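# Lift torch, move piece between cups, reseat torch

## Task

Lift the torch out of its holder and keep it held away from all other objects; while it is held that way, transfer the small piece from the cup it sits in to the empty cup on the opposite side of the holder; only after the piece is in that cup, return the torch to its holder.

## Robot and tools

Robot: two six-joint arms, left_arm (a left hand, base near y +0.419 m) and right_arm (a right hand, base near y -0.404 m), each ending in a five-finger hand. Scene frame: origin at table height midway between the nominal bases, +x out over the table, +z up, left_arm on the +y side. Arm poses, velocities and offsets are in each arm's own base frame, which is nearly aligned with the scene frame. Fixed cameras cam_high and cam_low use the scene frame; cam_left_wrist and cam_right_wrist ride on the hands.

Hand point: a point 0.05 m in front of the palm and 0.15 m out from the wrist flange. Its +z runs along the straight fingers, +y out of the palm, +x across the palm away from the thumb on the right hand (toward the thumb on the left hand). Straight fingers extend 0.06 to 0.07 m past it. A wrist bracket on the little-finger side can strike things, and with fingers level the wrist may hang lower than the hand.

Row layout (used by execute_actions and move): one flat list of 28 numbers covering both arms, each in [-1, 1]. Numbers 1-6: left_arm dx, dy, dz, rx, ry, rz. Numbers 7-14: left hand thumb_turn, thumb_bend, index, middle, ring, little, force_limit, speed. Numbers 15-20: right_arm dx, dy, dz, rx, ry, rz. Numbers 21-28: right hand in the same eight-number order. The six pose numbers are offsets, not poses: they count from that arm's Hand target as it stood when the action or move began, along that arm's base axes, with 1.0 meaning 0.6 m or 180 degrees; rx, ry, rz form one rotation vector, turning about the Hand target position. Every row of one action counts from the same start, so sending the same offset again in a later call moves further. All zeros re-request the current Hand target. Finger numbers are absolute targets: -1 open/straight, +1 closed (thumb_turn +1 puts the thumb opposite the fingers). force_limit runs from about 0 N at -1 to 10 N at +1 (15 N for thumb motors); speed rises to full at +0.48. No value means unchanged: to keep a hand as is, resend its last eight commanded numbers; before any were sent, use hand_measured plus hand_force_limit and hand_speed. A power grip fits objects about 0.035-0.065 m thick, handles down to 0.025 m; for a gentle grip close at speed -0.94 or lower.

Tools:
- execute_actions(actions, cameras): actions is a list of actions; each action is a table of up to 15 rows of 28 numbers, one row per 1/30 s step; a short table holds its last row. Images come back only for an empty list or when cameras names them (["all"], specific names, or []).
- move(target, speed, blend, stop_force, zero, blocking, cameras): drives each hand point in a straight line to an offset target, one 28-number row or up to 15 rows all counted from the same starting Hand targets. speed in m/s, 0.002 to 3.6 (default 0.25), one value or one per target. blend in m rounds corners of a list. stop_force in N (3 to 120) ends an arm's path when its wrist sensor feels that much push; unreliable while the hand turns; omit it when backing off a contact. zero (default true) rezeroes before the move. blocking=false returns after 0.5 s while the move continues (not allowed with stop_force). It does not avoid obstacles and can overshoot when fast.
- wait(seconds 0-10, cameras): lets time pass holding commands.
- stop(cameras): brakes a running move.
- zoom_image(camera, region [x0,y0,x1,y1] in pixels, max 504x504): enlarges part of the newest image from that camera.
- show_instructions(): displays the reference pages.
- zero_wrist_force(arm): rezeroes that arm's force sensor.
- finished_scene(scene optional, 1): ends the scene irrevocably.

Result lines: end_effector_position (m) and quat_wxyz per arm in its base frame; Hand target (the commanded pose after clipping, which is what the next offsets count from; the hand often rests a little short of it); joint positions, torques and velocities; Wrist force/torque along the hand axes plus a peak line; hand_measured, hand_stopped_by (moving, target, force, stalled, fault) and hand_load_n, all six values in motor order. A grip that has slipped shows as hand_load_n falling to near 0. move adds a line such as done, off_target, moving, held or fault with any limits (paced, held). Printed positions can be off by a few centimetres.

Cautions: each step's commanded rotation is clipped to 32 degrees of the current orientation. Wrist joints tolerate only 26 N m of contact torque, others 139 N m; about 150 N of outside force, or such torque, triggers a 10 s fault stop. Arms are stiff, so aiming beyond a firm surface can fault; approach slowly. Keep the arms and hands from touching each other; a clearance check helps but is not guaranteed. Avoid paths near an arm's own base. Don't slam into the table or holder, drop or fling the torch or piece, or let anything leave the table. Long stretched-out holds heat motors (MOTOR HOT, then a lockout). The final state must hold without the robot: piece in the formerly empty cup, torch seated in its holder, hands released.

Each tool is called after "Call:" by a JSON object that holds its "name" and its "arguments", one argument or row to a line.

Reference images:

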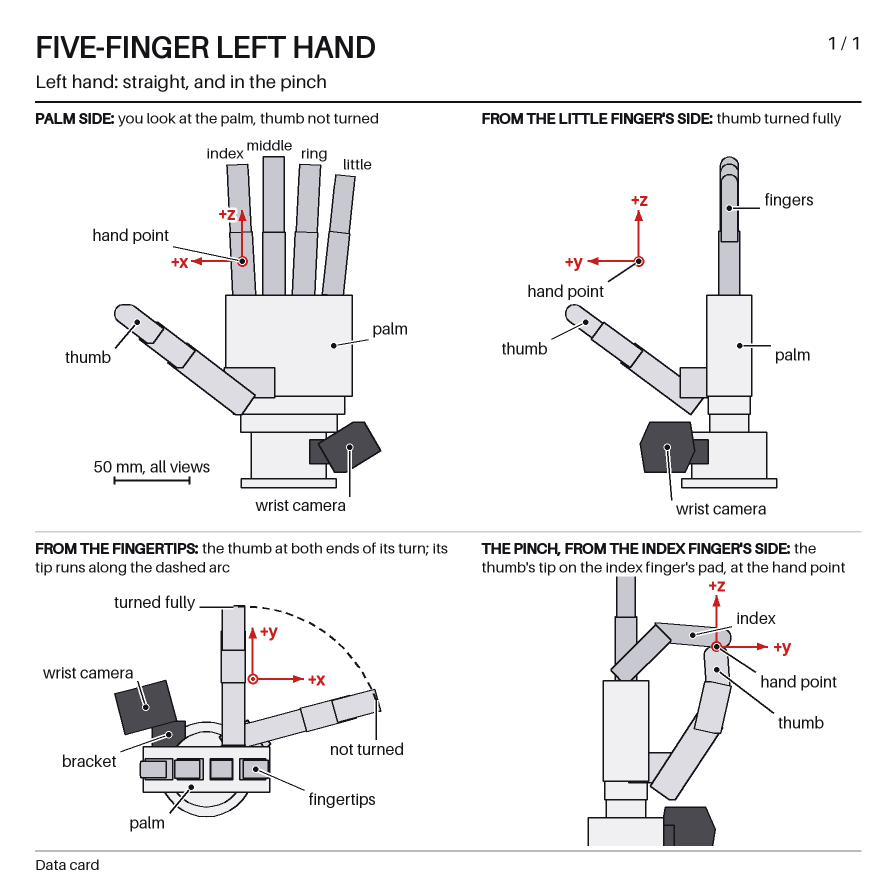

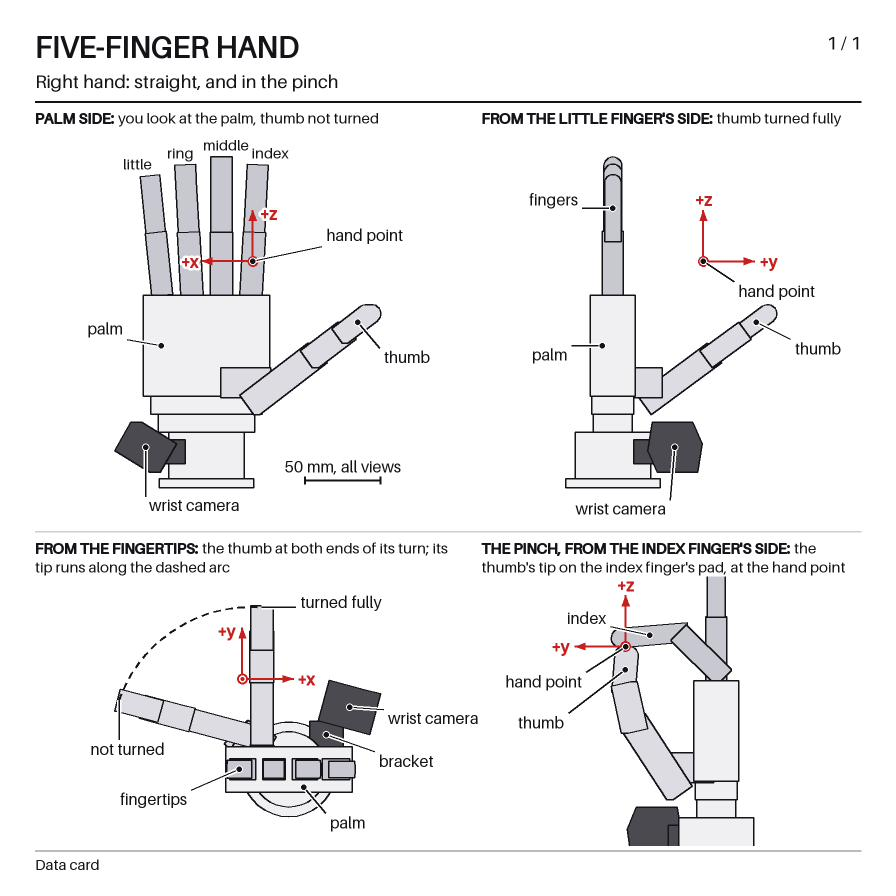

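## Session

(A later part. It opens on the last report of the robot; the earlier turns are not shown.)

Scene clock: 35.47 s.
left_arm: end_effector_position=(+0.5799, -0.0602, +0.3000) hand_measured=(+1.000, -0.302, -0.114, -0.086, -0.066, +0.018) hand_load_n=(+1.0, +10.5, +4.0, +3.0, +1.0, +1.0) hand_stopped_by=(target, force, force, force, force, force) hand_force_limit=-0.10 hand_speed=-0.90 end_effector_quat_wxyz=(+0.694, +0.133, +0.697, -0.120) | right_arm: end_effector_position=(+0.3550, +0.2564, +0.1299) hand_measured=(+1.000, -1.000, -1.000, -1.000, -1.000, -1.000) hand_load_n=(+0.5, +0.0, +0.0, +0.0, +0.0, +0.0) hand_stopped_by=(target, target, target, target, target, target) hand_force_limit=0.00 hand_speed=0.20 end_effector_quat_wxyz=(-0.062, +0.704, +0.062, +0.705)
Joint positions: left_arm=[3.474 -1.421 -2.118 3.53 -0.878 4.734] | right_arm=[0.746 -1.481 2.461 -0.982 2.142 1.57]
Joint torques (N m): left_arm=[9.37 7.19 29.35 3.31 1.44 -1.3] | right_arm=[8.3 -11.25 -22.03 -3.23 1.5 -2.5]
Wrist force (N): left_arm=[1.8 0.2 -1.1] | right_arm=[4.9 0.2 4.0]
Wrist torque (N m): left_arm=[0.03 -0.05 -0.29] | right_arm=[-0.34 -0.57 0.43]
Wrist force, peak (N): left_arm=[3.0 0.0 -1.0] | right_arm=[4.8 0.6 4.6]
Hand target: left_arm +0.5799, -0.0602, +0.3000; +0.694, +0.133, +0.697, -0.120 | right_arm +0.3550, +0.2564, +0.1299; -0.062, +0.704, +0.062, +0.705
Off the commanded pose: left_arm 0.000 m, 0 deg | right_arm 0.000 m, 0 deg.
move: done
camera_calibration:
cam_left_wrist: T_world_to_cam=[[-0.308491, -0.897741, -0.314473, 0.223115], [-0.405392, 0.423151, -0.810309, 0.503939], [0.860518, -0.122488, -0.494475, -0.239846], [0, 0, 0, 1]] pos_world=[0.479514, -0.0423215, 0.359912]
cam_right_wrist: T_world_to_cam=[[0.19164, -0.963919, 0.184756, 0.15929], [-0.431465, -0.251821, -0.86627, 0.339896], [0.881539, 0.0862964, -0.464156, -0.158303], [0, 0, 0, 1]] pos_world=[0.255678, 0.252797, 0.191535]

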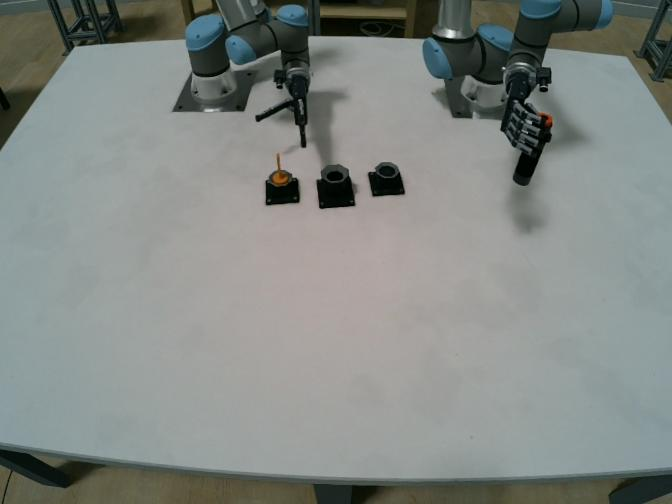

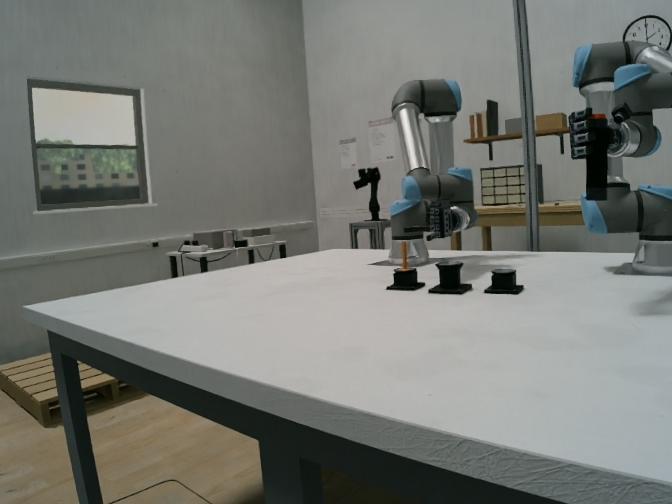

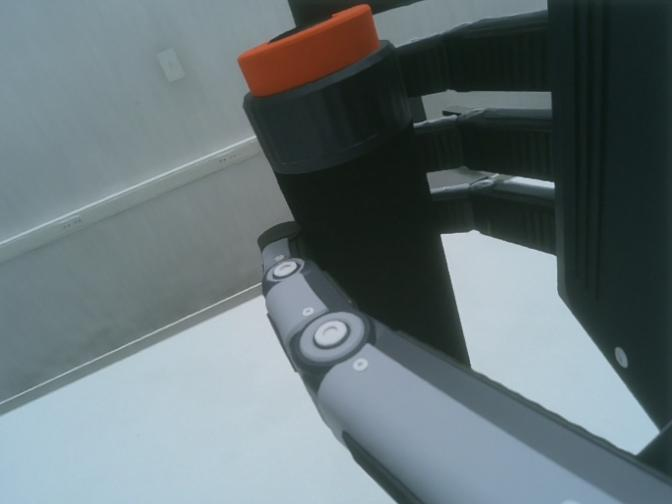

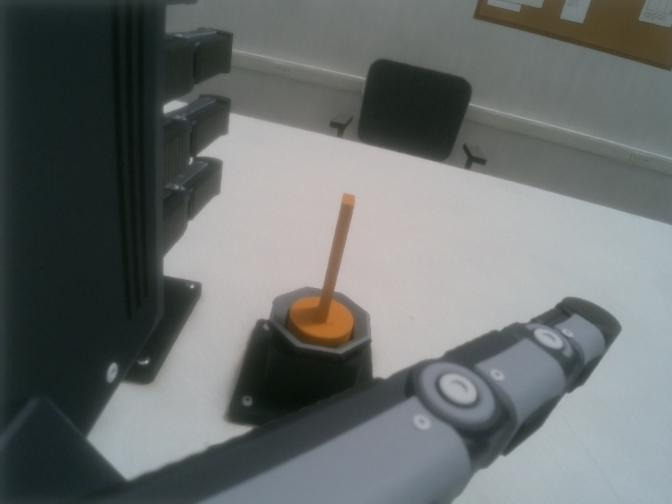

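Call:
{"name": "move", "arguments": {
  "target": [0,0,0,0,0,0,1,0.55,0.6,0.6,0.6,0.6,-0.1,-0.9,0.0862,0.0115,-0.0782,0,0,0,1,-1,-1,-1,-1,-1,0,0.2],
  "speed": 0.12,
  "stop_force": 6,
  "cameras": ["cam_right_wrist","cam_low"]
}}

Call:
{"name": "zoom_image", "arguments": {
  "camera": "cam_right_wrist",
  "region": [220, 120, 480, 440]
}}

Scene clock: 38.57 s.
left_arm: end_effector_position=(+0.5799, -0.0602, +0.3000) hand_measured=(+1.000, -0.302, -0.114, -0.086, -0.066, +0.018) hand_load_n=(+1.5, +10.5, +4.5, +3.0, +1.0, +1.5) hand_stopped_by=(target, force, force, force, force, force) hand_force_limit=-0.10 hand_speed=-0.90 end_effector_quat_wxyz=(+0.694, +0.133, +0.697, -0.120) | right_arm: end_effector_position=(+0.4067, +0.2633, +0.0830) hand_measured=(+1.000, -1.000, -1.000, -1.000, -1.000, -1.000) hand_load_n=(+0.0, +0.0, +0.0, +0.0, +0.0, +0.0) hand_stopped_by=(target, target, target, target, target, target) hand_force_limit=0.00 hand_speed=0.20 end_effector_quat_wxyz=(-0.062, +0.704, +0.062, +0.705)
Joint positions: left_arm=[3.474 -1.421 -2.118 3.53 -0.878 4.734] | right_arm=[0.644 -1.277 2.416 -1.141 2.04 1.57]
Joint torques (N m): left_arm=[9.1 6.8 29.6 3.33 1.58 -1.22] | right_arm=[-6.43 -15.52 -19.58 -3.4 -1.87 -2.52]
Wrist force (N): left_arm=[1.8 0.3 -1.2] | right_arm=[4.4 0.4 4.3]
Wrist torque (N m): left_arm=[0.04 -0.06 -0.29] | right_arm=[-0.32 -0.52 0.42]
Wrist force, peak (N): left_arm=[1.8 0.0 -1.4] | right_arm=[5.0 0.5 4.4]
Hand target: left_arm +0.5799, -0.0602, +0.3000; +0.694, +0.133, +0.697, -0.120 | right_arm +0.4067, +0.2633, +0.0830; -0.062, +0.704, +0.062, +0.705
Off the commanded pose: left_arm 0.000 m, 0 deg | right_arm 0.000 m, 0 deg.
move: done
camera_calibration:
cam_right_wrist: T_world_to_cam=[[0.191404, -0.963966, 0.184756, 0.16488], [-0.431455, -0.251708, -0.866308, 0.32331], [0.881596, 0.0861006, -0.464085, -0.226228], [0, 0, 0, 1]] pos_world=[0.307377, 0.259797, 0.144635]
Images, in order (width x height): cam_low 672x504, cam_right_wrist 672x504.

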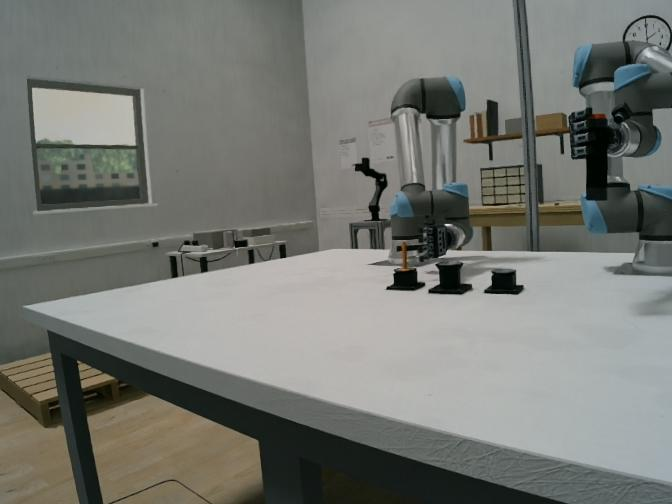

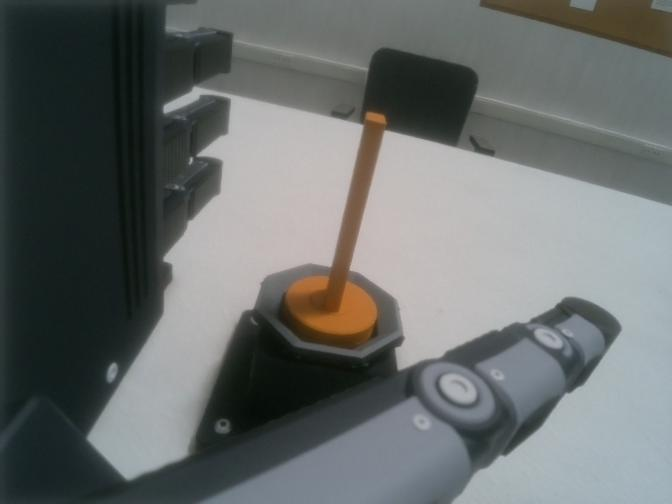

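Scaled by 1.575 from the camera's 672x504 image, which has a finer 960x720 frame.

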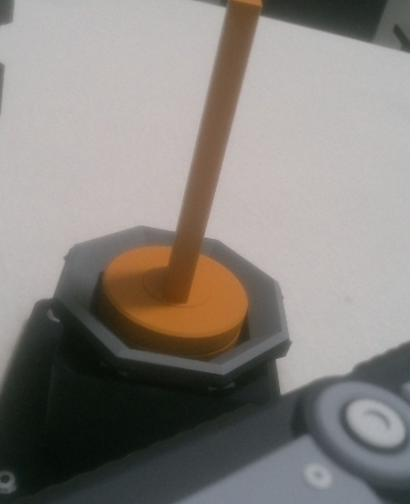

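Call:
{"name": "move", "arguments": {
  "target": [0,0,0,0,0,0,1,0.55,0.6,0.6,0.6,0.6,-0.1,-0.9,0.0475,0.008,0,0,0,0,1,-1,-1,-1,-1,-1,0,0.2],
  "speed": 0.06,
  "stop_force": 5,
  "cameras": ["cam_right_wrist","cam_high"]
}}

Call:
{"name": "zoom_image", "arguments": {
  "camera": "cam_right_wrist",
  "region": [220, 20, 480, 400]
}}

Scene clock: 42.60 s.
left_arm: end_effector_position=(+0.5799, -0.0602, +0.3000) hand_measured=(+1.000, -0.302, -0.114, -0.086, -0.066, +0.018) hand_load_n=(+1.5, +10.5, +4.5, +3.0, +1.0, +1.0) hand_stopped_by=(target, force, force, force, force, force) hand_force_limit=-0.10 hand_speed=-0.90 end_effector_quat_wxyz=(+0.694, +0.133, +0.697, -0.120) | right_arm: end_effector_position=(+0.4352, +0.2681, +0.0830) hand_measured=(+1.000, -1.000, -1.000, -1.000, -1.000, -1.000) hand_load_n=(+0.5, +0.0, +0.0, +0.0, +0.0, +0.0) hand_stopped_by=(target, target, target, target, target, target) hand_force_limit=0.00 hand_speed=0.20 end_effector_quat_wxyz=(-0.062, +0.704, +0.062, +0.705)
Joint positions: left_arm=[3.474 -1.421 -2.118 3.53 -0.878 4.734] | right_arm=[0.601 -1.247 2.363 -1.118 1.998 1.57]
Joint torques (N m): left_arm=[9.31 7.12 27.52 3.4 1.55 -1.31] | right_arm=[-6.69 -17.18 -19.99 0.88 -1.86 2.21]
Wrist force (N): left_arm=[2.0 0.2 -1.1] | right_arm=[4.4 0.1 4.3]
Wrist torque (N m): left_arm=[0.03 -0.09 -0.27] | right_arm=[-0.40 -0.51 0.39]
Wrist force, peak (N): left_arm=[1.9 0.2 -1.4] | right_arm=[4.5 0.1 4.7]
Hand target: left_arm +0.5799, -0.0602, +0.3000; +0.694, +0.133, +0.697, -0.120 | right_arm +0.4352, +0.2681, +0.0830; -0.062, +0.704, +0.062, +0.705
Off the commanded pose: left_arm 0.000 m, 0 deg | right_arm 0.000 m, 0 deg.
move: done
camera_calibration:
cam_right_wrist: T_world_to_cam=[[0.191404, -0.963966, 0.184756, 0.164052], [-0.431455, -0.251708, -0.866308, 0.336815], [0.881596, 0.0861006, -0.464085, -0.251767], [0, 0, 0, 1]] pos_world=[0.335877, 0.264597, 0.144635]
Images, in order (width x height): cam_high 672x504, cam_right_wrist 672x504.

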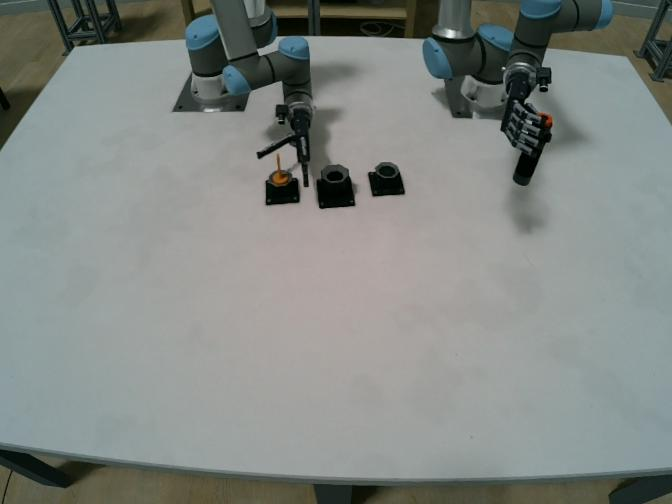

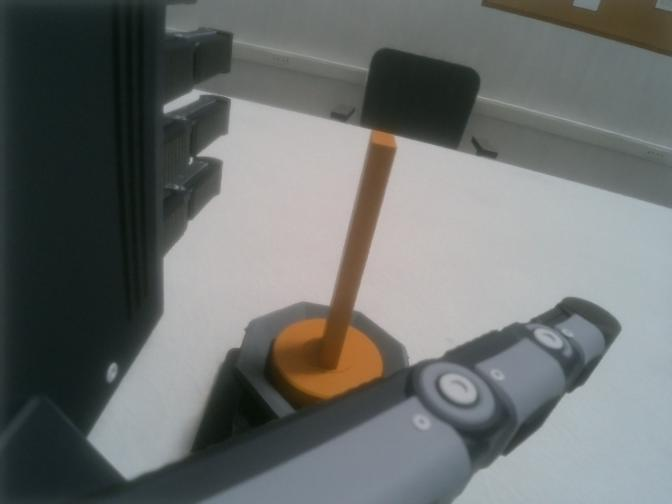

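Scaled by 1.326 from the camera's 672x504 image, which has a finer 960x720 frame.

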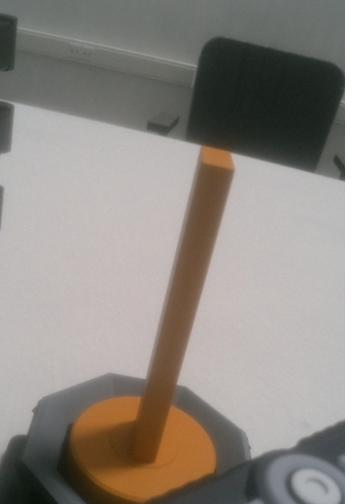

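Call:
{"name": "move", "arguments": {
  "target": [0,0,0,0,0,0,1,0.55,0.6,0.6,0.6,0.6,-0.1,-0.9,0,0,0,0,0,0,1,-0.35,-0.05,-0.05,-1,-1,-0.8,-0.2],
  "cameras": ["cam_right_wrist"]
}}

Call:
{"name": "zoom_image", "arguments": {
  "camera": "cam_right_wrist",
  "region": [220, 20, 480, 400]
}}

Scene clock: 43.93 s.
left_arm: end_effector_position=(+0.5799, -0.0602, +0.3000) hand_measured=(+1.000, -0.302, -0.114, -0.086, -0.066, +0.018) hand_load_n=(+1.5, +10.5, +4.0, +3.0, +1.0, +1.0) hand_stopped_by=(target, force, force, force, force, force) hand_force_limit=-0.10 hand_speed=-0.90 end_effector_quat_wxyz=(+0.694, +0.133, +0.697, -0.120) | right_arm: end_effector_position=(+0.4352, +0.2681, +0.0830) hand_measured=(+1.000, -0.350, -0.050, -0.050, -1.000, -1.000) hand_load_n=(+0.5, +0.0, +0.0, +0.0, +0.0, +0.0) hand_stopped_by=(target, target, target, target, target, target) hand_force_limit=-0.80 hand_speed=-0.20 end_effector_quat_wxyz=(-0.062, +0.704, +0.062, +0.705)
Joint positions: left_arm=[3.474 -1.421 -2.118 3.53 -0.878 4.734] | right_arm=[0.601 -1.247 2.363 -1.118 1.998 1.57]
Joint torques (N m): left_arm=[9.35 8.29 28.48 3.28 1.51 -1.2] | right_arm=[-6.12 -17.83 -19.43 0.62 -0.59 2.26]
Wrist force (N): left_arm=[1.4 0.1 -1.0] | right_arm=[4.4 0.1 4.5]
Wrist torque (N m): left_arm=[-0.01 0.02 -0.31] | right_arm=[-0.40 -0.52 0.41]
Wrist force, peak (N): left_arm=[2.0 0.1 -1.4] | right_arm=[4.5 0.2 4.5]
Hand target: left_arm +0.5799, -0.0602, +0.3000; +0.694, +0.133, +0.697, -0.120 | right_arm +0.4352, +0.2681, +0.0830; -0.062, +0.704, +0.062, +0.705
Off the commanded pose: left_arm 0.000 m, 0 deg | right_arm 0.000 m, 0 deg.
move: done
camera_calibration:
cam_right_wrist: T_world_to_cam=[[0.191404, -0.963966, 0.184756, 0.164052], [-0.431455, -0.251708, -0.866308, 0.336815], [0.881596, 0.0861006, -0.464085, -0.251767], [0, 0, 0, 1]] pos_world=[0.335877, 0.264597, 0.144635]
Images, in order (width x height): cam_right_wrist 672x504.

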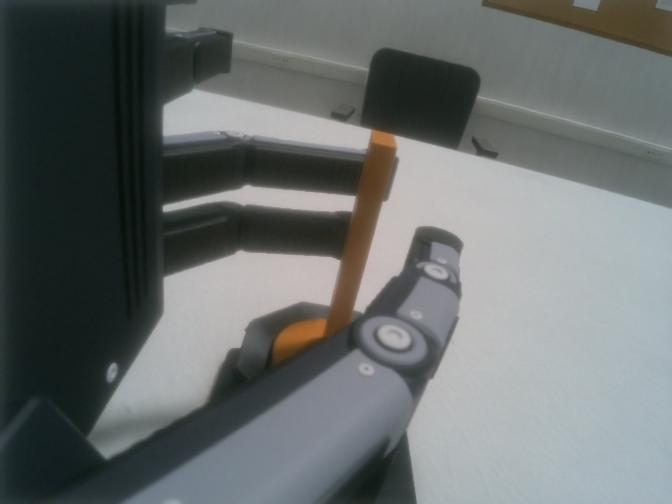

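Scaled by 1.326 from the camera's 672x504 image, which has a finer 960x720 frame.

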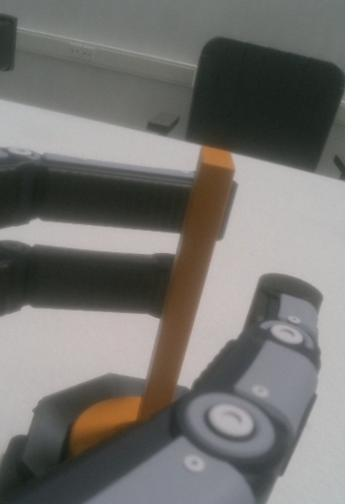

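Call:
{"name": "move", "arguments": {
  "target": [0,0,0,0,0,0,1,0.55,0.6,0.6,0.6,0.6,-0.1,-0.9,0.0012,-0.0065,0,0,0,0,1,-0.12,0.08,0.08,-1,-1,-0.8,-0.6],
  "cameras": ["cam_right_wrist"]
}}

Call:
{"name": "zoom_image", "arguments": {
  "camera": "cam_right_wrist",
  "region": [220, 20, 480, 400]
}}

Scene clock: 45.60 s.
left_arm: end_effector_position=(+0.5799, -0.0602, +0.3000) hand_measured=(+1.000, -0.302, -0.114, -0.086, -0.066, +0.018) hand_load_n=(+1.5, +10.5, +4.0, +3.0, +1.0, +1.5) hand_stopped_by=(target, force, force, force, force, force) hand_force_limit=-0.10 hand_speed=-0.90 end_effector_quat_wxyz=(+0.694, +0.133, +0.697, -0.120) | right_arm: end_effector_position=(+0.4359, +0.2643, +0.0830) hand_measured=(+1.000, -0.120, +0.080, +0.080, -1.000, -1.000) hand_load_n=(+0.0, +0.0, +0.0, +0.0, +0.0, +0.0) hand_stopped_by=(target, target, target, target, target, target) hand_force_limit=-0.80 hand_speed=-0.60 end_effector_quat_wxyz=(-0.062, +0.704, +0.061, +0.705)
Joint positions: left_arm=[3.474 -1.421 -2.118 3.53 -0.878 4.734] | right_arm=[0.59 -1.252 2.371 -1.122 1.986 1.57]
Joint torques (N m): left_arm=[9.16 6.41 28.58 3.23 1.43 -1.27] | right_arm=[-5.82 -31.16 -4.84 -3.5 -1.64 2.16]
Wrist force (N): left_arm=[1.7 0.0 -1.0] | right_arm=[4.2 0.2 4.3]
Wrist torque (N m): left_arm=[-0.01 -0.03 -0.28] | right_arm=[-0.37 -0.48 0.39]
Wrist force, peak (N): left_arm=[1.9 0.1 -1.0] | right_arm=[4.6 0.2 4.5]
Hand target: left_arm +0.5799, -0.0602, +0.3000; +0.694, +0.133, +0.697, -0.120 | right_arm +0.4359, +0.2642, +0.0830; -0.062, +0.704, +0.062, +0.705
Off the commanded pose: left_arm 0.000 m, 0 deg | right_arm 0.000 m, 0 deg.
move: done
camera_calibration:
cam_right_wrist: T_world_to_cam=[[0.191404, -0.963966, 0.184756, 0.160255], [-0.431455, -0.251708, -0.866308, 0.336161], [0.881596, 0.0861006, -0.464085, -0.252057], [0, 0, 0, 1]] pos_world=[0.336577, 0.260797, 0.144635]
Images, in order (width x height): cam_right_wrist 672x504.

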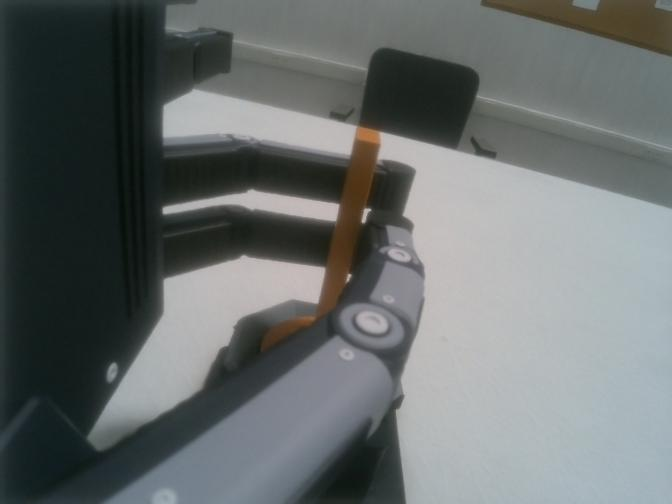

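Scaled by 1.326 from the camera's 672x504 image, which has a finer 960x720 frame.

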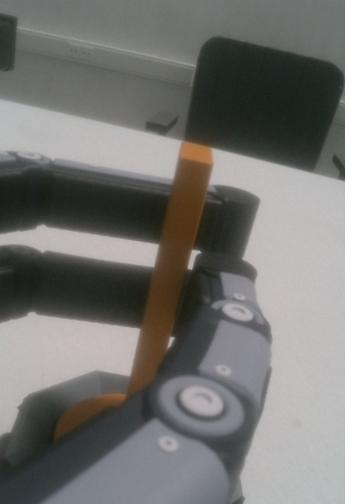

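Call:
{"name": "move", "arguments": {
  "target": [0,0,0,0,0,0,1,0.55,0.6,0.6,0.6,0.6,-0.1,-0.9,0,0,0,0,0,0,1,0.25,0.35,0.35,-1,-1,-0.75,-0.92],
  "cameras": ["cam_right_wrist"]
}}

Call:
{"name": "zoom_image", "arguments": {
  "camera": "cam_right_wrist",
  "region": [220, 20, 480, 400]
}}

Scene clock: 46.80 s.
left_arm: end_effector_position=(+0.5799, -0.0602, +0.3000) hand_measured=(+1.000, -0.302, -0.114, -0.086, -0.066, +0.018) hand_load_n=(+1.5, +10.5, +4.0, +3.0, +1.0, +1.0) hand_stopped_by=(target, force, force, force, force, force) hand_force_limit=-0.10 hand_speed=-0.90 end_effector_quat_wxyz=(+0.694, +0.133, +0.697, -0.120) | right_arm: end_effector_position=(+0.4359, +0.2642, +0.0830) hand_measured=(+1.000, -0.044, +0.138, +0.228, -1.000, -1.000) hand_load_n=(+0.0, +2.5, +0.0, +4.0, +0.0, +0.0) hand_stopped_by=(target, force, force, force, target, target) hand_force_limit=-0.75 hand_speed=-0.92 end_effector_quat_wxyz=(-0.062, +0.704, +0.061, +0.705)
Joint positions: left_arm=[3.474 -1.421 -2.118 3.53 -0.878 4.734] | right_arm=[0.589 -1.252 2.372 -1.122 1.986 1.57]
Joint torques (N m): left_arm=[9.39 8.5 28.22 3.36 1.36 -1.18] | right_arm=[-5.82 -29.82 -3.92 -2.48 -1.72 2.14]
Wrist force (N): left_arm=[1.5 0.0 -1.0] | right_arm=[5.1 0.4 4.5]
Wrist torque (N m): left_arm=[0.00 -0.01 -0.30] | right_arm=[-0.37 -0.53 0.41]
Wrist force, peak (N): left_arm=[1.9 0.1 -1.3] | right_arm=[5.2 0.1 5.0]
Hand target: left_arm +0.5799, -0.0602, +0.3000; +0.694, +0.133, +0.697, -0.120 | right_arm +0.4359, +0.2642, +0.0830; -0.062, +0.704, +0.062, +0.705
Off the commanded pose: left_arm 0.000 m, 0 deg | right_arm 0.000 m, 0 deg.
move: done
camera_calibration:
cam_right_wrist: T_world_to_cam=[[0.191404, -0.963966, 0.184756, 0.16014], [-0.431455, -0.251708, -0.866308, 0.336179], [0.881596, 0.0861006, -0.464085, -0.252136], [0, 0, 0, 1]] pos_world=[0.336677, 0.260697, 0.144635]
Images, in order (width x height): cam_right_wrist 672x504.

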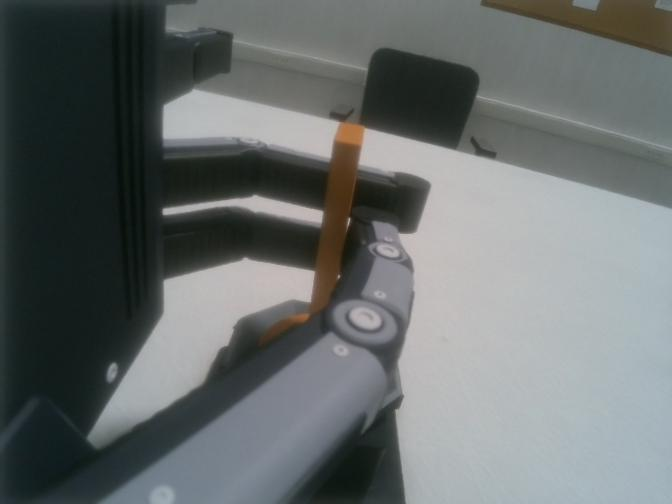

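Scaled by 1.326 from the camera's 672x504 image, which has a finer 960x720 frame.

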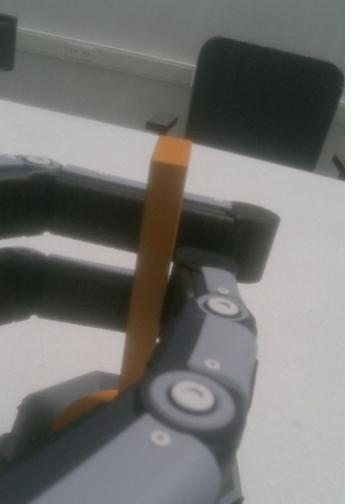

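Call:
{"name": "move", "arguments": {
  "target": [0,0,0,0,0,0,1,0.55,0.6,0.6,0.6,0.6,-0.1,-0.9,-0.0012,0.0065,0,0,0,0,1,-0.3,0.04,0.04,-1,-1,-0.6,-0.3],
  "cameras": ["cam_right_wrist"],
  "speed": 0.03
}}

Call:
{"name": "zoom_image", "arguments": {
  "camera": "cam_right_wrist",
  "region": [220, 20, 480, 400]
}}

Scene clock: 48.57 s.
left_arm: end_effector_position=(+0.5799, -0.0602, +0.3000) hand_measured=(+1.000, -0.302, -0.114, -0.086, -0.066, +0.018) hand_load_n=(+1.5, +10.5, +4.0, +3.0, +1.0, +1.0) hand_stopped_by=(target, force, force, force, force, force) hand_force_limit=-0.10 hand_speed=-0.90 end_effector_quat_wxyz=(+0.694, +0.133, +0.697, -0.120) | right_arm: end_effector_position=(+0.4352, +0.2680, +0.0830) hand_measured=(+1.000, -0.300, +0.040, +0.040, -1.000, -1.000) hand_load_n=(+0.0, +0.0, +0.0, +0.0, +0.0, +0.0) hand_stopped_by=(target, target, target, target, target, target) hand_force_limit=-0.60 hand_speed=-0.30 end_effector_quat_wxyz=(-0.062, +0.704, +0.061, +0.705)
Joint positions: left_arm=[3.474 -1.421 -2.118 3.53 -0.878 4.734] | right_arm=[0.601 -1.247 2.363 -1.118 1.997 1.57]
Joint torques (N m): left_arm=[9.98 7.31 29.57 3.21 1.6 -1.3] | right_arm=[9.27 -17.56 -20.31 1.03 1.71 1.13]
Wrist force (N): left_arm=[1.4 -0.1 -1.0] | right_arm=[4.3 0.1 4.4]
Wrist torque (N m): left_arm=[-0.03 0.01 -0.30] | right_arm=[-0.39 -0.50 0.40]
Wrist force, peak (N): left_arm=[1.8 0.0 -1.3] | right_arm=[5.1 0.5 4.7]
Hand target: left_arm +0.5799, -0.0602, +0.3000; +0.694, +0.133, +0.697, -0.120 | right_arm +0.4352, +0.2681, +0.0830; -0.062, +0.704, +0.062, +0.705
Off the commanded pose: left_arm 0.000 m, 0 deg | right_arm 0.000 m, 0 deg.
move: done
camera_calibration:
cam_right_wrist: T_world_to_cam=[[0.191404, -0.963966, 0.184756, 0.163937], [-0.431455, -0.251708, -0.866308, 0.336833], [0.881596, 0.0861006, -0.464085, -0.251846], [0, 0, 0, 1]] pos_world=[0.335977, 0.264497, 0.144635]
Images, in order (width x height): cam_right_wrist 672x504.

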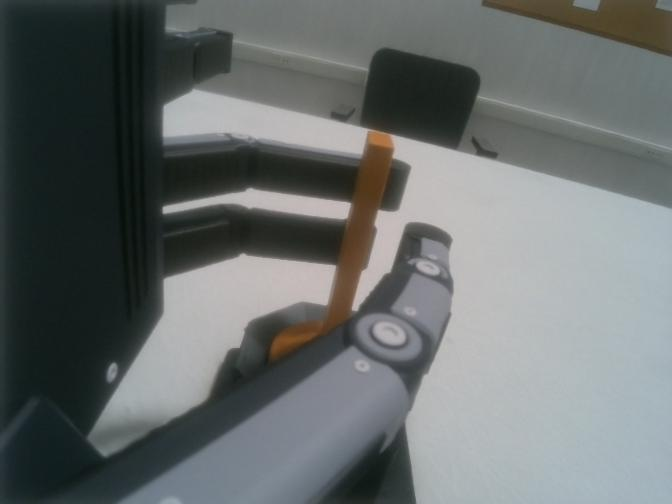

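Scaled by 1.326 from the camera's 672x504 image, which has a finer 960x720 frame.

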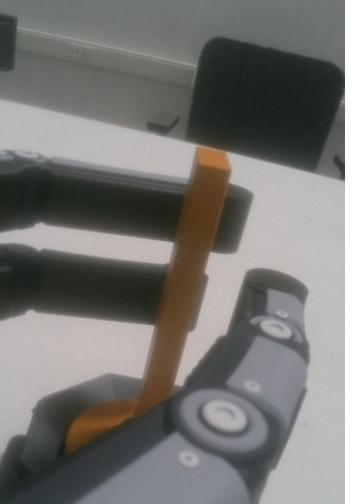

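Call:
{"name": "move", "arguments": {
  "target": [
    [0,0,0,0,0,0,1,0.55,0.6,0.6,0.6,0.6,-0.1,-0.9,-0.0082,-0.0014,0,0,0,0,1,-0.3,0.0,0.0,-1,-1,-0.6,-0.3],
    [0,0,0,0,0,0,1,0.55,0.6,0.6,0.6,0.6,-0.1,-0.9,-0.0082,-0.0014,0,0,0,0,1,0.04,0.0,0.0,-1,-1,-0.75,-0.8]
  ],
  "cameras": ["cam_right_wrist"],
  "speed": 0.03
}}

Call:
{"name": "zoom_image", "arguments": {
  "camera": "cam_right_wrist",
  "region": [220, 20, 480, 400]
}}

Scene clock: 51.40 s.
left_arm: end_effector_position=(+0.5799, -0.0602, +0.3000) hand_measured=(+1.000, -0.302, -0.114, -0.086, -0.066, +0.018) hand_load_n=(+1.5, +10.5, +4.5, +3.0, +1.0, +1.0) hand_stopped_by=(target, force, force, force, force, force) hand_force_limit=-0.10 hand_speed=-0.90 end_effector_quat_wxyz=(+0.694, +0.133, +0.697, -0.120) | right_arm: end_effector_position=(+0.4303, +0.2673, +0.0830) hand_measured=(+1.000, -0.026, +0.000, +0.000, -1.000, -1.000) hand_load_n=(-1.0, +2.0, +0.0, +0.5, +0.0, +0.0) hand_stopped_by=(target, force, target, target, target, target) hand_force_limit=-0.75 hand_speed=-0.80 end_effector_quat_wxyz=(-0.062, +0.704, +0.061, +0.705)
Joint positions: left_arm=[3.474 -1.421 -2.118 3.53 -0.878 4.734] | right_arm=[0.608 -1.252 2.373 -1.122 2.005 1.57]
Joint torques (N m): left_arm=[9.11 8.38 29.19 3.18 1.49 -1.23] | right_arm=[8.69 -30.5 -3.77 -3.15 1.32 -2.36]
Wrist force (N): left_arm=[1.8 -0.1 -1.3] | right_arm=[5.6 0.9 3.8]
Wrist torque (N m): left_arm=[-0.01 -0.06 -0.28] | right_arm=[-0.35 -0.52 0.41]
Wrist force, peak (N): left_arm=[2.0 0.2 -1.2] | right_arm=[5.8 0.9 4.0]
Hand target: left_arm +0.5799, -0.0602, +0.3000; +0.694, +0.133, +0.697, -0.120 | right_arm +0.4303, +0.2673, +0.0830; -0.062, +0.704, +0.062, +0.705
Off the commanded pose: left_arm 0.000 m, 0 deg | right_arm 0.000 m, 0 deg.
move: done
camera_calibration:
cam_right_wrist: T_world_to_cam=[[0.191404, -0.963966, 0.184756, 0.164123], [-0.431455, -0.251708, -0.866308, 0.334474], [0.881596, 0.0861006, -0.464085, -0.247369], [0, 0, 0, 1]] pos_world=[0.330977, 0.263697, 0.144635]
Images, in order (width x height): cam_right_wrist 672x504.

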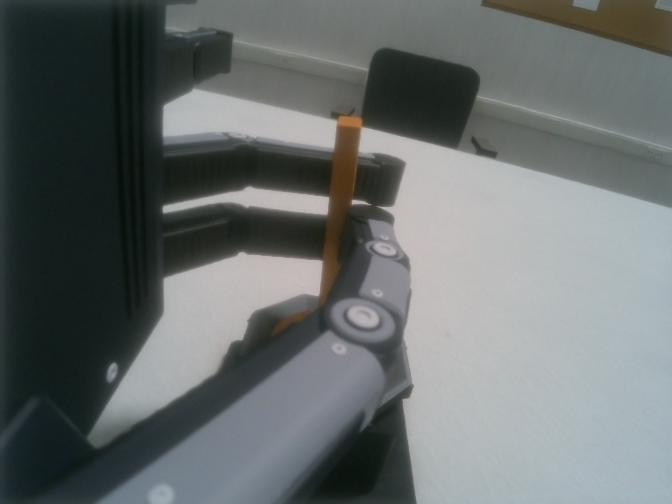

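Scaled by 1.326 from the camera's 672x504 image, which has a finer 960x720 frame.

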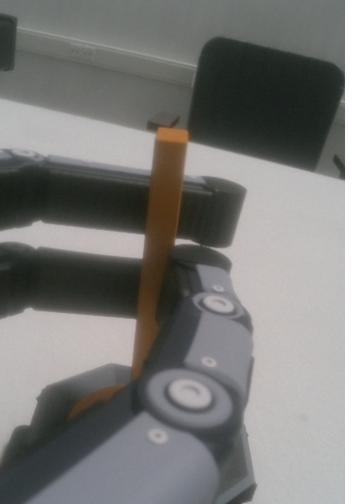

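Call:
{"name": "move", "arguments": {
  "target": [
    [0,0,0,0,0,0,1,0.55,0.6,0.6,0.6,0.6,-0.1,-0.9,0,0,0,0,0,0,1,-0.35,-0.15,-0.15,-1,-1,-0.6,-0.3],
    [0,0,0,0,0,0,1,0.55,0.6,0.6,0.6,0.6,-0.1,-0.9,-0.0115,-0.002,0,0,0,0,1,-0.35,-0.15,-0.15,-1,-1,-0.6,-0.3],
    [0,0,0,0,0,0,1,0.55,0.6,0.6,0.6,0.6,-0.1,-0.9,-0.0115,-0.002,0,0,0,0,1,0.06,-0.15,-0.15,-1,-1,-0.75,-0.8]
  ],
  "cameras": ["cam_right_wrist"],
  "speed": 0.03
}}

Call:
{"name": "zoom_image", "arguments": {
  "camera": "cam_right_wrist",
  "region": [220, 20, 480, 400]
}}

Scene clock: 54.87 s.
left_arm: end_effector_position=(+0.5799, -0.0602, +0.3000) hand_measured=(+1.000, -0.302, -0.114, -0.086, -0.066, +0.018) hand_load_n=(+1.5, +10.5, +4.0, +3.0, +1.5, +1.0) hand_stopped_by=(target, force, force, force, force, force) hand_force_limit=-0.10 hand_speed=-0.90 end_effector_quat_wxyz=(+0.694, +0.133, +0.697, -0.120) | right_arm: end_effector_position=(+0.4234, +0.2661, +0.0830) hand_measured=(+1.000, +0.060, -0.150, -0.150, -1.000, -1.000) hand_load_n=(+0.0, +0.0, +0.0, +0.0, +0.0, +0.0) hand_stopped_by=(target, target, target, target, target, target) hand_force_limit=-0.75 hand_speed=-0.80 end_effector_quat_wxyz=(-0.062, +0.704, +0.062, +0.705)
Joint positions: left_arm=[3.474 -1.421 -2.118 3.53 -0.878 4.734] | right_arm=[0.618 -1.26 2.386 -1.128 2.014 1.57]
Joint torques (N m): left_arm=[9.35 8.31 29.91 3.3 1.59 -1.03] | right_arm=[8.23 -30.74 -3.74 -3.37 1.55 -2.39]
Wrist force (N): left_arm=[1.5 0.1 -1.2] | right_arm=[4.5 0.2 4.2]
Wrist torque (N m): left_arm=[0.01 0.00 -0.30] | right_arm=[-0.35 -0.52 0.41]
Wrist force, peak (N): left_arm=[2.0 0.0 -1.1] | right_arm=[5.8 0.7 4.2]
Hand target: left_arm +0.5799, -0.0602, +0.3000; +0.694, +0.133, +0.697, -0.120 | right_arm +0.4234, +0.2661, +0.0830; -0.062, +0.704, +0.062, +0.705
Off the commanded pose: left_arm 0.000 m, 0 deg | right_arm 0.000 m, 0 deg.
move: done
camera_calibration:
cam_right_wrist: T_world_to_cam=[[0.191404, -0.963966, 0.184756, 0.164383], [-0.431455, -0.251708, -0.866308, 0.331221], [0.881596, 0.0861006, -0.464085, -0.241192], [0, 0, 0, 1]] pos_world=[0.324077, 0.262597, 0.144635]
Images, in order (width x height): cam_right_wrist 672x504.

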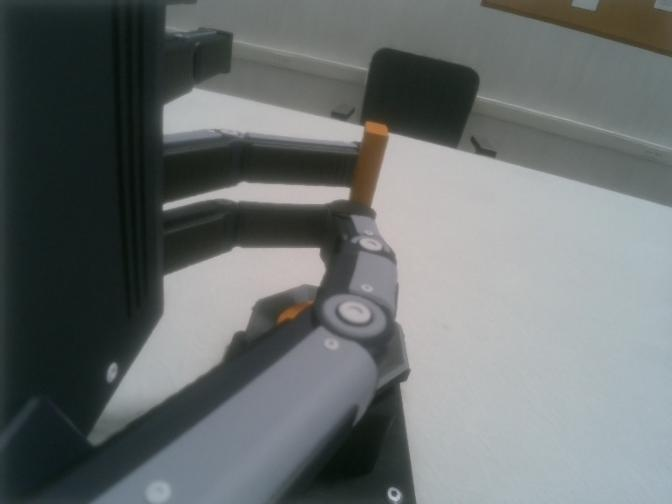

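Scaled by 1.326 from the camera's 672x504 image, which has a finer 960x720 frame.

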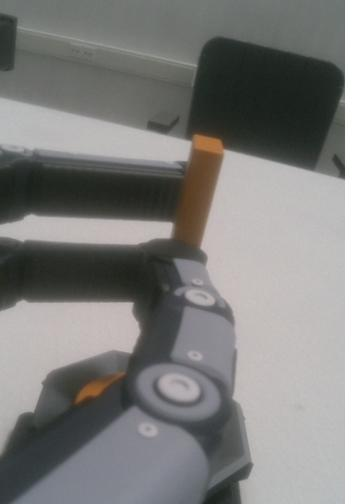

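Call:
{"name": "move", "arguments": {
  "target": [
    [0,0,0,0,0,0,1,0.55,0.6,0.6,0.6,0.6,-0.1,-0.9,0.005,0.0009,0,0,0,0,1,0.06,-0.05,-0.05,-1,-1,-0.75,-0.6],
    [0,0,0,0,0,0,1,0.55,0.6,0.6,0.6,0.6,-0.1,-0.9,0.005,0.0009,0,0,0,0,1,0.06,0.3,0.3,-1,-1,-0.75,-0.92]
  ],
  "cameras": ["cam_right_wrist"],
  "speed": 0.03
}}

Call:
{"name": "zoom_image", "arguments": {
  "camera": "cam_right_wrist",
  "region": [220, 20, 480, 400]
}}

Scene clock: 56.50 s.
left_arm: end_effector_position=(+0.5799, -0.0602, +0.3000) hand_measured=(+1.000, -0.302, -0.114, -0.086, -0.066, +0.018) hand_load_n=(+1.5, +10.5, +4.0, +3.0, +1.0, +1.0) hand_stopped_by=(target, force, force, force, force, force) hand_force_limit=-0.10 hand_speed=-0.90 end_effector_quat_wxyz=(+0.694, +0.133, +0.697, -0.120) | right_arm: end_effector_position=(+0.4264, +0.2666, +0.0830) hand_measured=(+1.000, +0.060, -0.014, -0.014, -1.000, -1.000) hand_load_n=(+0.0, +1.0, +2.0, +1.5, +0.0, +0.0) hand_stopped_by=(target, target, force, force, target, target) hand_force_limit=-0.75 hand_speed=-0.92 end_effector_quat_wxyz=(-0.062, +0.704, +0.062, +0.705)
Joint positions: left_arm=[3.474 -1.421 -2.118 3.53 -0.878 4.734] | right_arm=[0.614 -1.257 2.38 -1.126 2.01 1.57]
Joint torques (N m): left_arm=[9.11 7.37 28.77 3.3 1.39 -1.26] | right_arm=[-6.65 -16.88 -19.61 0.93 -1.8 -1.88]
Wrist force (N): left_arm=[1.8 0.2 -1.1] | right_arm=[4.5 0.2 4.4]
Wrist torque (N m): left_arm=[0.02 -0.05 -0.28] | right_arm=[-0.36 -0.52 0.41]
Wrist force, peak (N): left_arm=[1.8 0.0 -1.3] | right_arm=[4.6 0.1 4.4]
Hand target: left_arm +0.5799, -0.0602, +0.3000; +0.694, +0.133, +0.697, -0.120 | right_arm +0.4264, +0.2666, +0.0830; -0.062, +0.704, +0.062, +0.705
Off the commanded pose: left_arm 0.000 m, 0 deg | right_arm 0.000 m, 0 deg.
move: done
camera_calibration:
cam_right_wrist: T_world_to_cam=[[0.191404, -0.963966, 0.184756, 0.164291], [-0.431455, -0.251708, -0.866308, 0.332641], [0.881596, 0.0861006, -0.464085, -0.24388], [0, 0, 0, 1]] pos_world=[0.327077, 0.263097, 0.144635]
Images, in order (width x height): cam_right_wrist 672x504.

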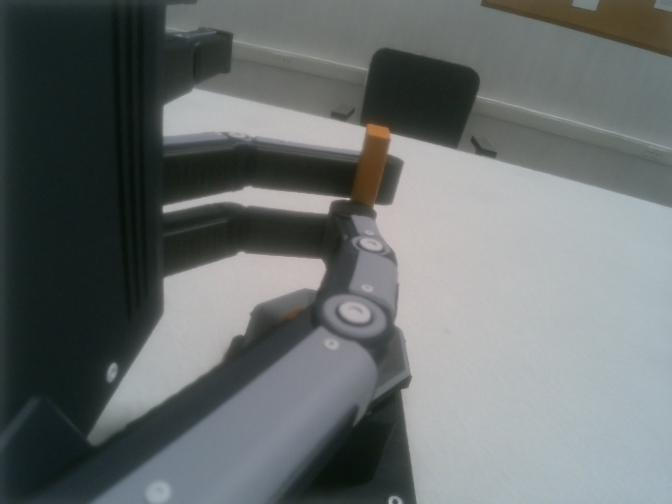

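Scaled by 1.326 from the camera's 672x504 image, which has a finer 960x720 frame.

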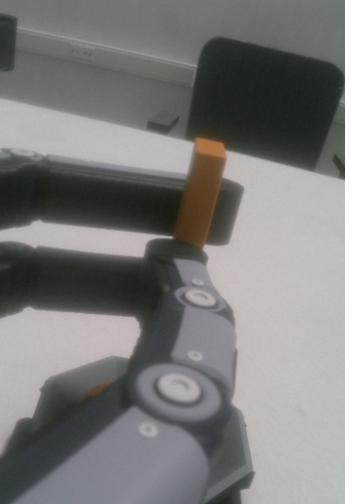

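Call:
{"name": "move", "arguments": {
  "target": [0,0,0,0,0,0,1,0.55,0.6,0.6,0.6,0.6,-0.1,-0.9,0,0,0,0,0,0,1,0.06,0.35,0.35,-1,-1,-0.3,-0.92],
  "cameras": ["cam_right_wrist"]
}}

Call:
{"name": "zoom_image", "arguments": {
  "camera": "cam_right_wrist",
  "region": [220, 20, 480, 400]
}}

Scene clock: 57.23 s.
left_arm: end_effector_position=(+0.5799, -0.0602, +0.3000) hand_measured=(+1.000, -0.302, -0.114, -0.086, -0.066, +0.018) hand_load_n=(+1.5, +10.5, +4.0, +3.0, +1.0, +1.0) hand_stopped_by=(target, force, force, force, force, force) hand_force_limit=-0.10 hand_speed=-0.90 end_effector_quat_wxyz=(+0.694, +0.133, +0.697, -0.120) | right_arm: end_effector_position=(+0.4264, +0.2666, +0.0830) hand_measured=(+1.000, +0.060, -0.008, -0.002, -1.000, -1.000) hand_load_n=(+0.0, +2.0, +3.0, +5.5, +0.0, +0.0) hand_stopped_by=(target, target, force, force, target, target) hand_force_limit=-0.30 hand_speed=-0.92 end_effector_quat_wxyz=(-0.062, +0.704, +0.062, +0.705)
Joint positions: left_arm=[3.474 -1.421 -2.118 3.53 -0.878 4.734] | right_arm=[0.614 -1.257 2.38 -1.126 2.01 1.57]
Joint torques (N m): left_arm=[9.69 8.47 29.3 3.22 1.41 -1.17] | right_arm=[-6.44 -17 -19.89 0.62 -1.64 -1.3]
Wrist force (N): left_arm=[1.5 -0.2 -1.0] | right_arm=[4.3 0.1 4.3]
Wrist torque (N m): left_arm=[-0.04 -0.01 -0.29] | right_arm=[-0.39 -0.55 0.41]
Wrist force, peak (N): left_arm=[2.0 -0.1 -1.4] | right_arm=[4.4 0.2 4.5]
Hand target: left_arm +0.5799, -0.0602, +0.3000; +0.694, +0.133, +0.697, -0.120 | right_arm +0.4264, +0.2666, +0.0830; -0.062, +0.704, +0.062, +0.705
Off the commanded pose: left_arm 0.000 m, 0 deg | right_arm 0.000 m, 0 deg.
move: done
camera_calibration:
cam_right_wrist: T_world_to_cam=[[0.191404, -0.963966, 0.184756, 0.164291], [-0.431455, -0.251708, -0.866308, 0.332641], [0.881596, 0.0861006, -0.464085, -0.24388], [0, 0, 0, 1]] pos_world=[0.327077, 0.263097, 0.144635]
Images, in order (width x height): cam_right_wrist 672x504.

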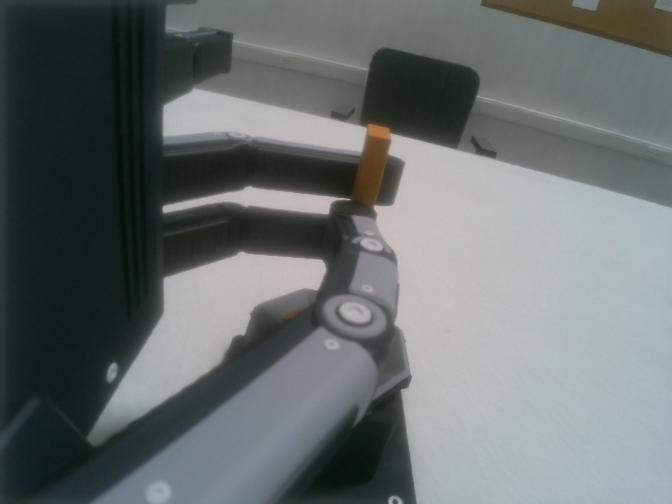

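Scaled by 1.326 from the camera's 672x504 image, which has a finer 960x720 frame.

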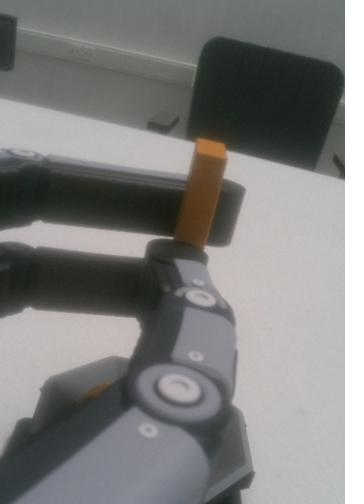

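Call:
{"name": "move", "arguments": {
  "target": [0,0,0,0,0,0,1,0.55,0.6,0.6,0.6,0.6,-0.1,-0.9,0,0,0.05,0,0,0,1,0.06,0.35,0.35,-1,-1,-0.3,-0.92],
  "cameras": ["cam_right_wrist","cam_low"],
  "speed": 0.04
}}

Call:
{"name": "zoom_image", "arguments": {
  "camera": "cam_low",
  "region": [370, 210, 540, 310]
}}

Scene clock: 58.73 s.
left_arm: end_effector_position=(+0.5799, -0.0602, +0.3000) hand_measured=(+1.000, -0.302, -0.114, -0.086, -0.066, +0.018) hand_load_n=(+1.5, +10.5, +4.0, +3.0, +1.0, +1.0) hand_stopped_by=(target, force, force, force, force, force) hand_force_limit=-0.10 hand_speed=-0.90 end_effector_quat_wxyz=(+0.694, +0.133, +0.697, -0.120) | right_arm: end_effector_position=(+0.4264, +0.2666, +0.1129) hand_measured=(+1.000, +0.060, -0.008, -0.002, -1.000, -1.000) hand_load_n=(+0.5, +2.0, +3.0, +5.5, +0.0, +0.0) hand_stopped_by=(target, target, force, force, target, target) hand_force_limit=-0.30 hand_speed=-0.92 end_effector_quat_wxyz=(-0.062, +0.704, +0.062, +0.705)
Joint positions: left_arm=[3.474 -1.421 -2.118 3.53 -0.878 4.734] | right_arm=[0.614 -1.345 2.363 -1.02 2.01 1.57]
Joint torques (N m): left_arm=[9.76 8.4 28.32 3.12 1.38 -1.16] | right_arm=[-4.98 -29.49 -22.86 0.78 -1.2 2.27]
Wrist force (N): left_arm=[1.6 0.1 -1.2] | right_arm=[4.3 0.4 4.2]
Wrist torque (N m): left_arm=[0.01 -0.03 -0.30] | right_arm=[-0.36 -0.57 0.45]
Wrist force, peak (N): left_arm=[1.8 0.0 -1.4] | right_arm=[4.6 0.5 4.3]
Hand target: left_arm +0.5799, -0.0602, +0.3000; +0.694, +0.133, +0.697, -0.120 | right_arm +0.4264, +0.2666, +0.1130; -0.062, +0.704, +0.062, +0.705
Off the commanded pose: left_arm 0.000 m, 0 deg | right_arm 0.000 m, 0 deg.
move: done
camera_calibration:
cam_right_wrist: T_world_to_cam=[[0.191404, -0.963966, 0.184756, 0.158766], [-0.431455, -0.251708, -0.866308, 0.358543], [0.881596, 0.0861006, -0.464085, -0.230003], [0, 0, 0, 1]] pos_world=[0.327077, 0.263097, 0.174535]
Images, in order (width x height): cam_low 672x504, cam_right_wrist 672x504.

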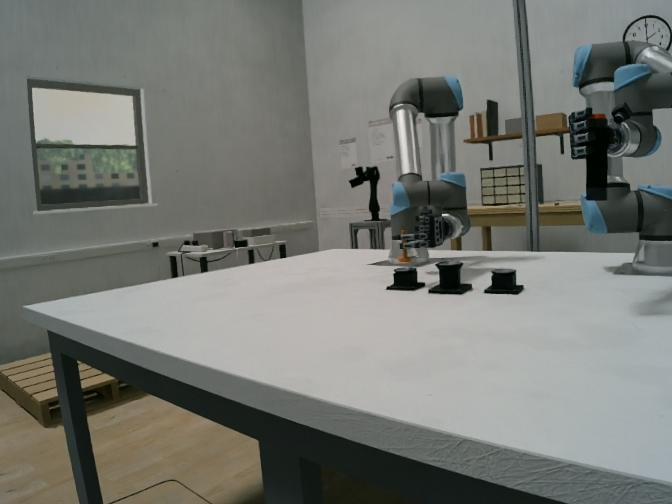

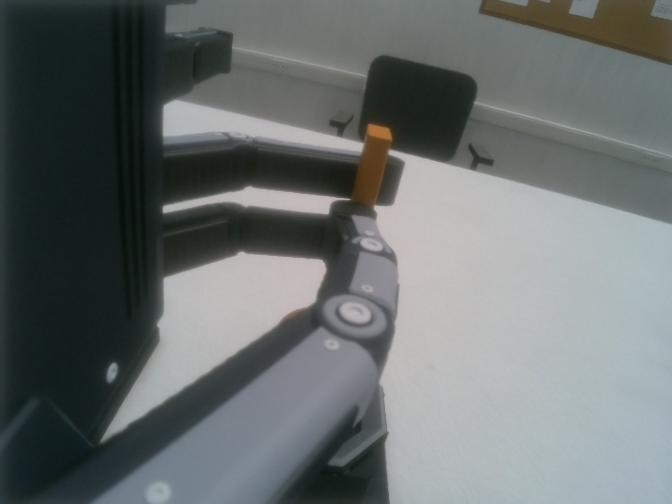

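Scaled by 2.965 from the camera's 672x504 image, which has a finer 960x720 frame.

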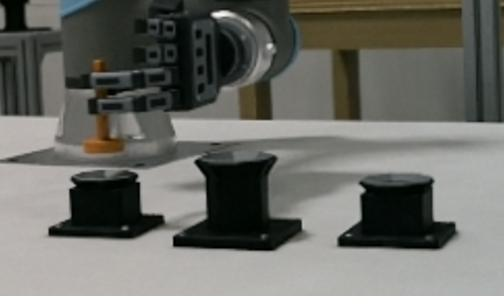

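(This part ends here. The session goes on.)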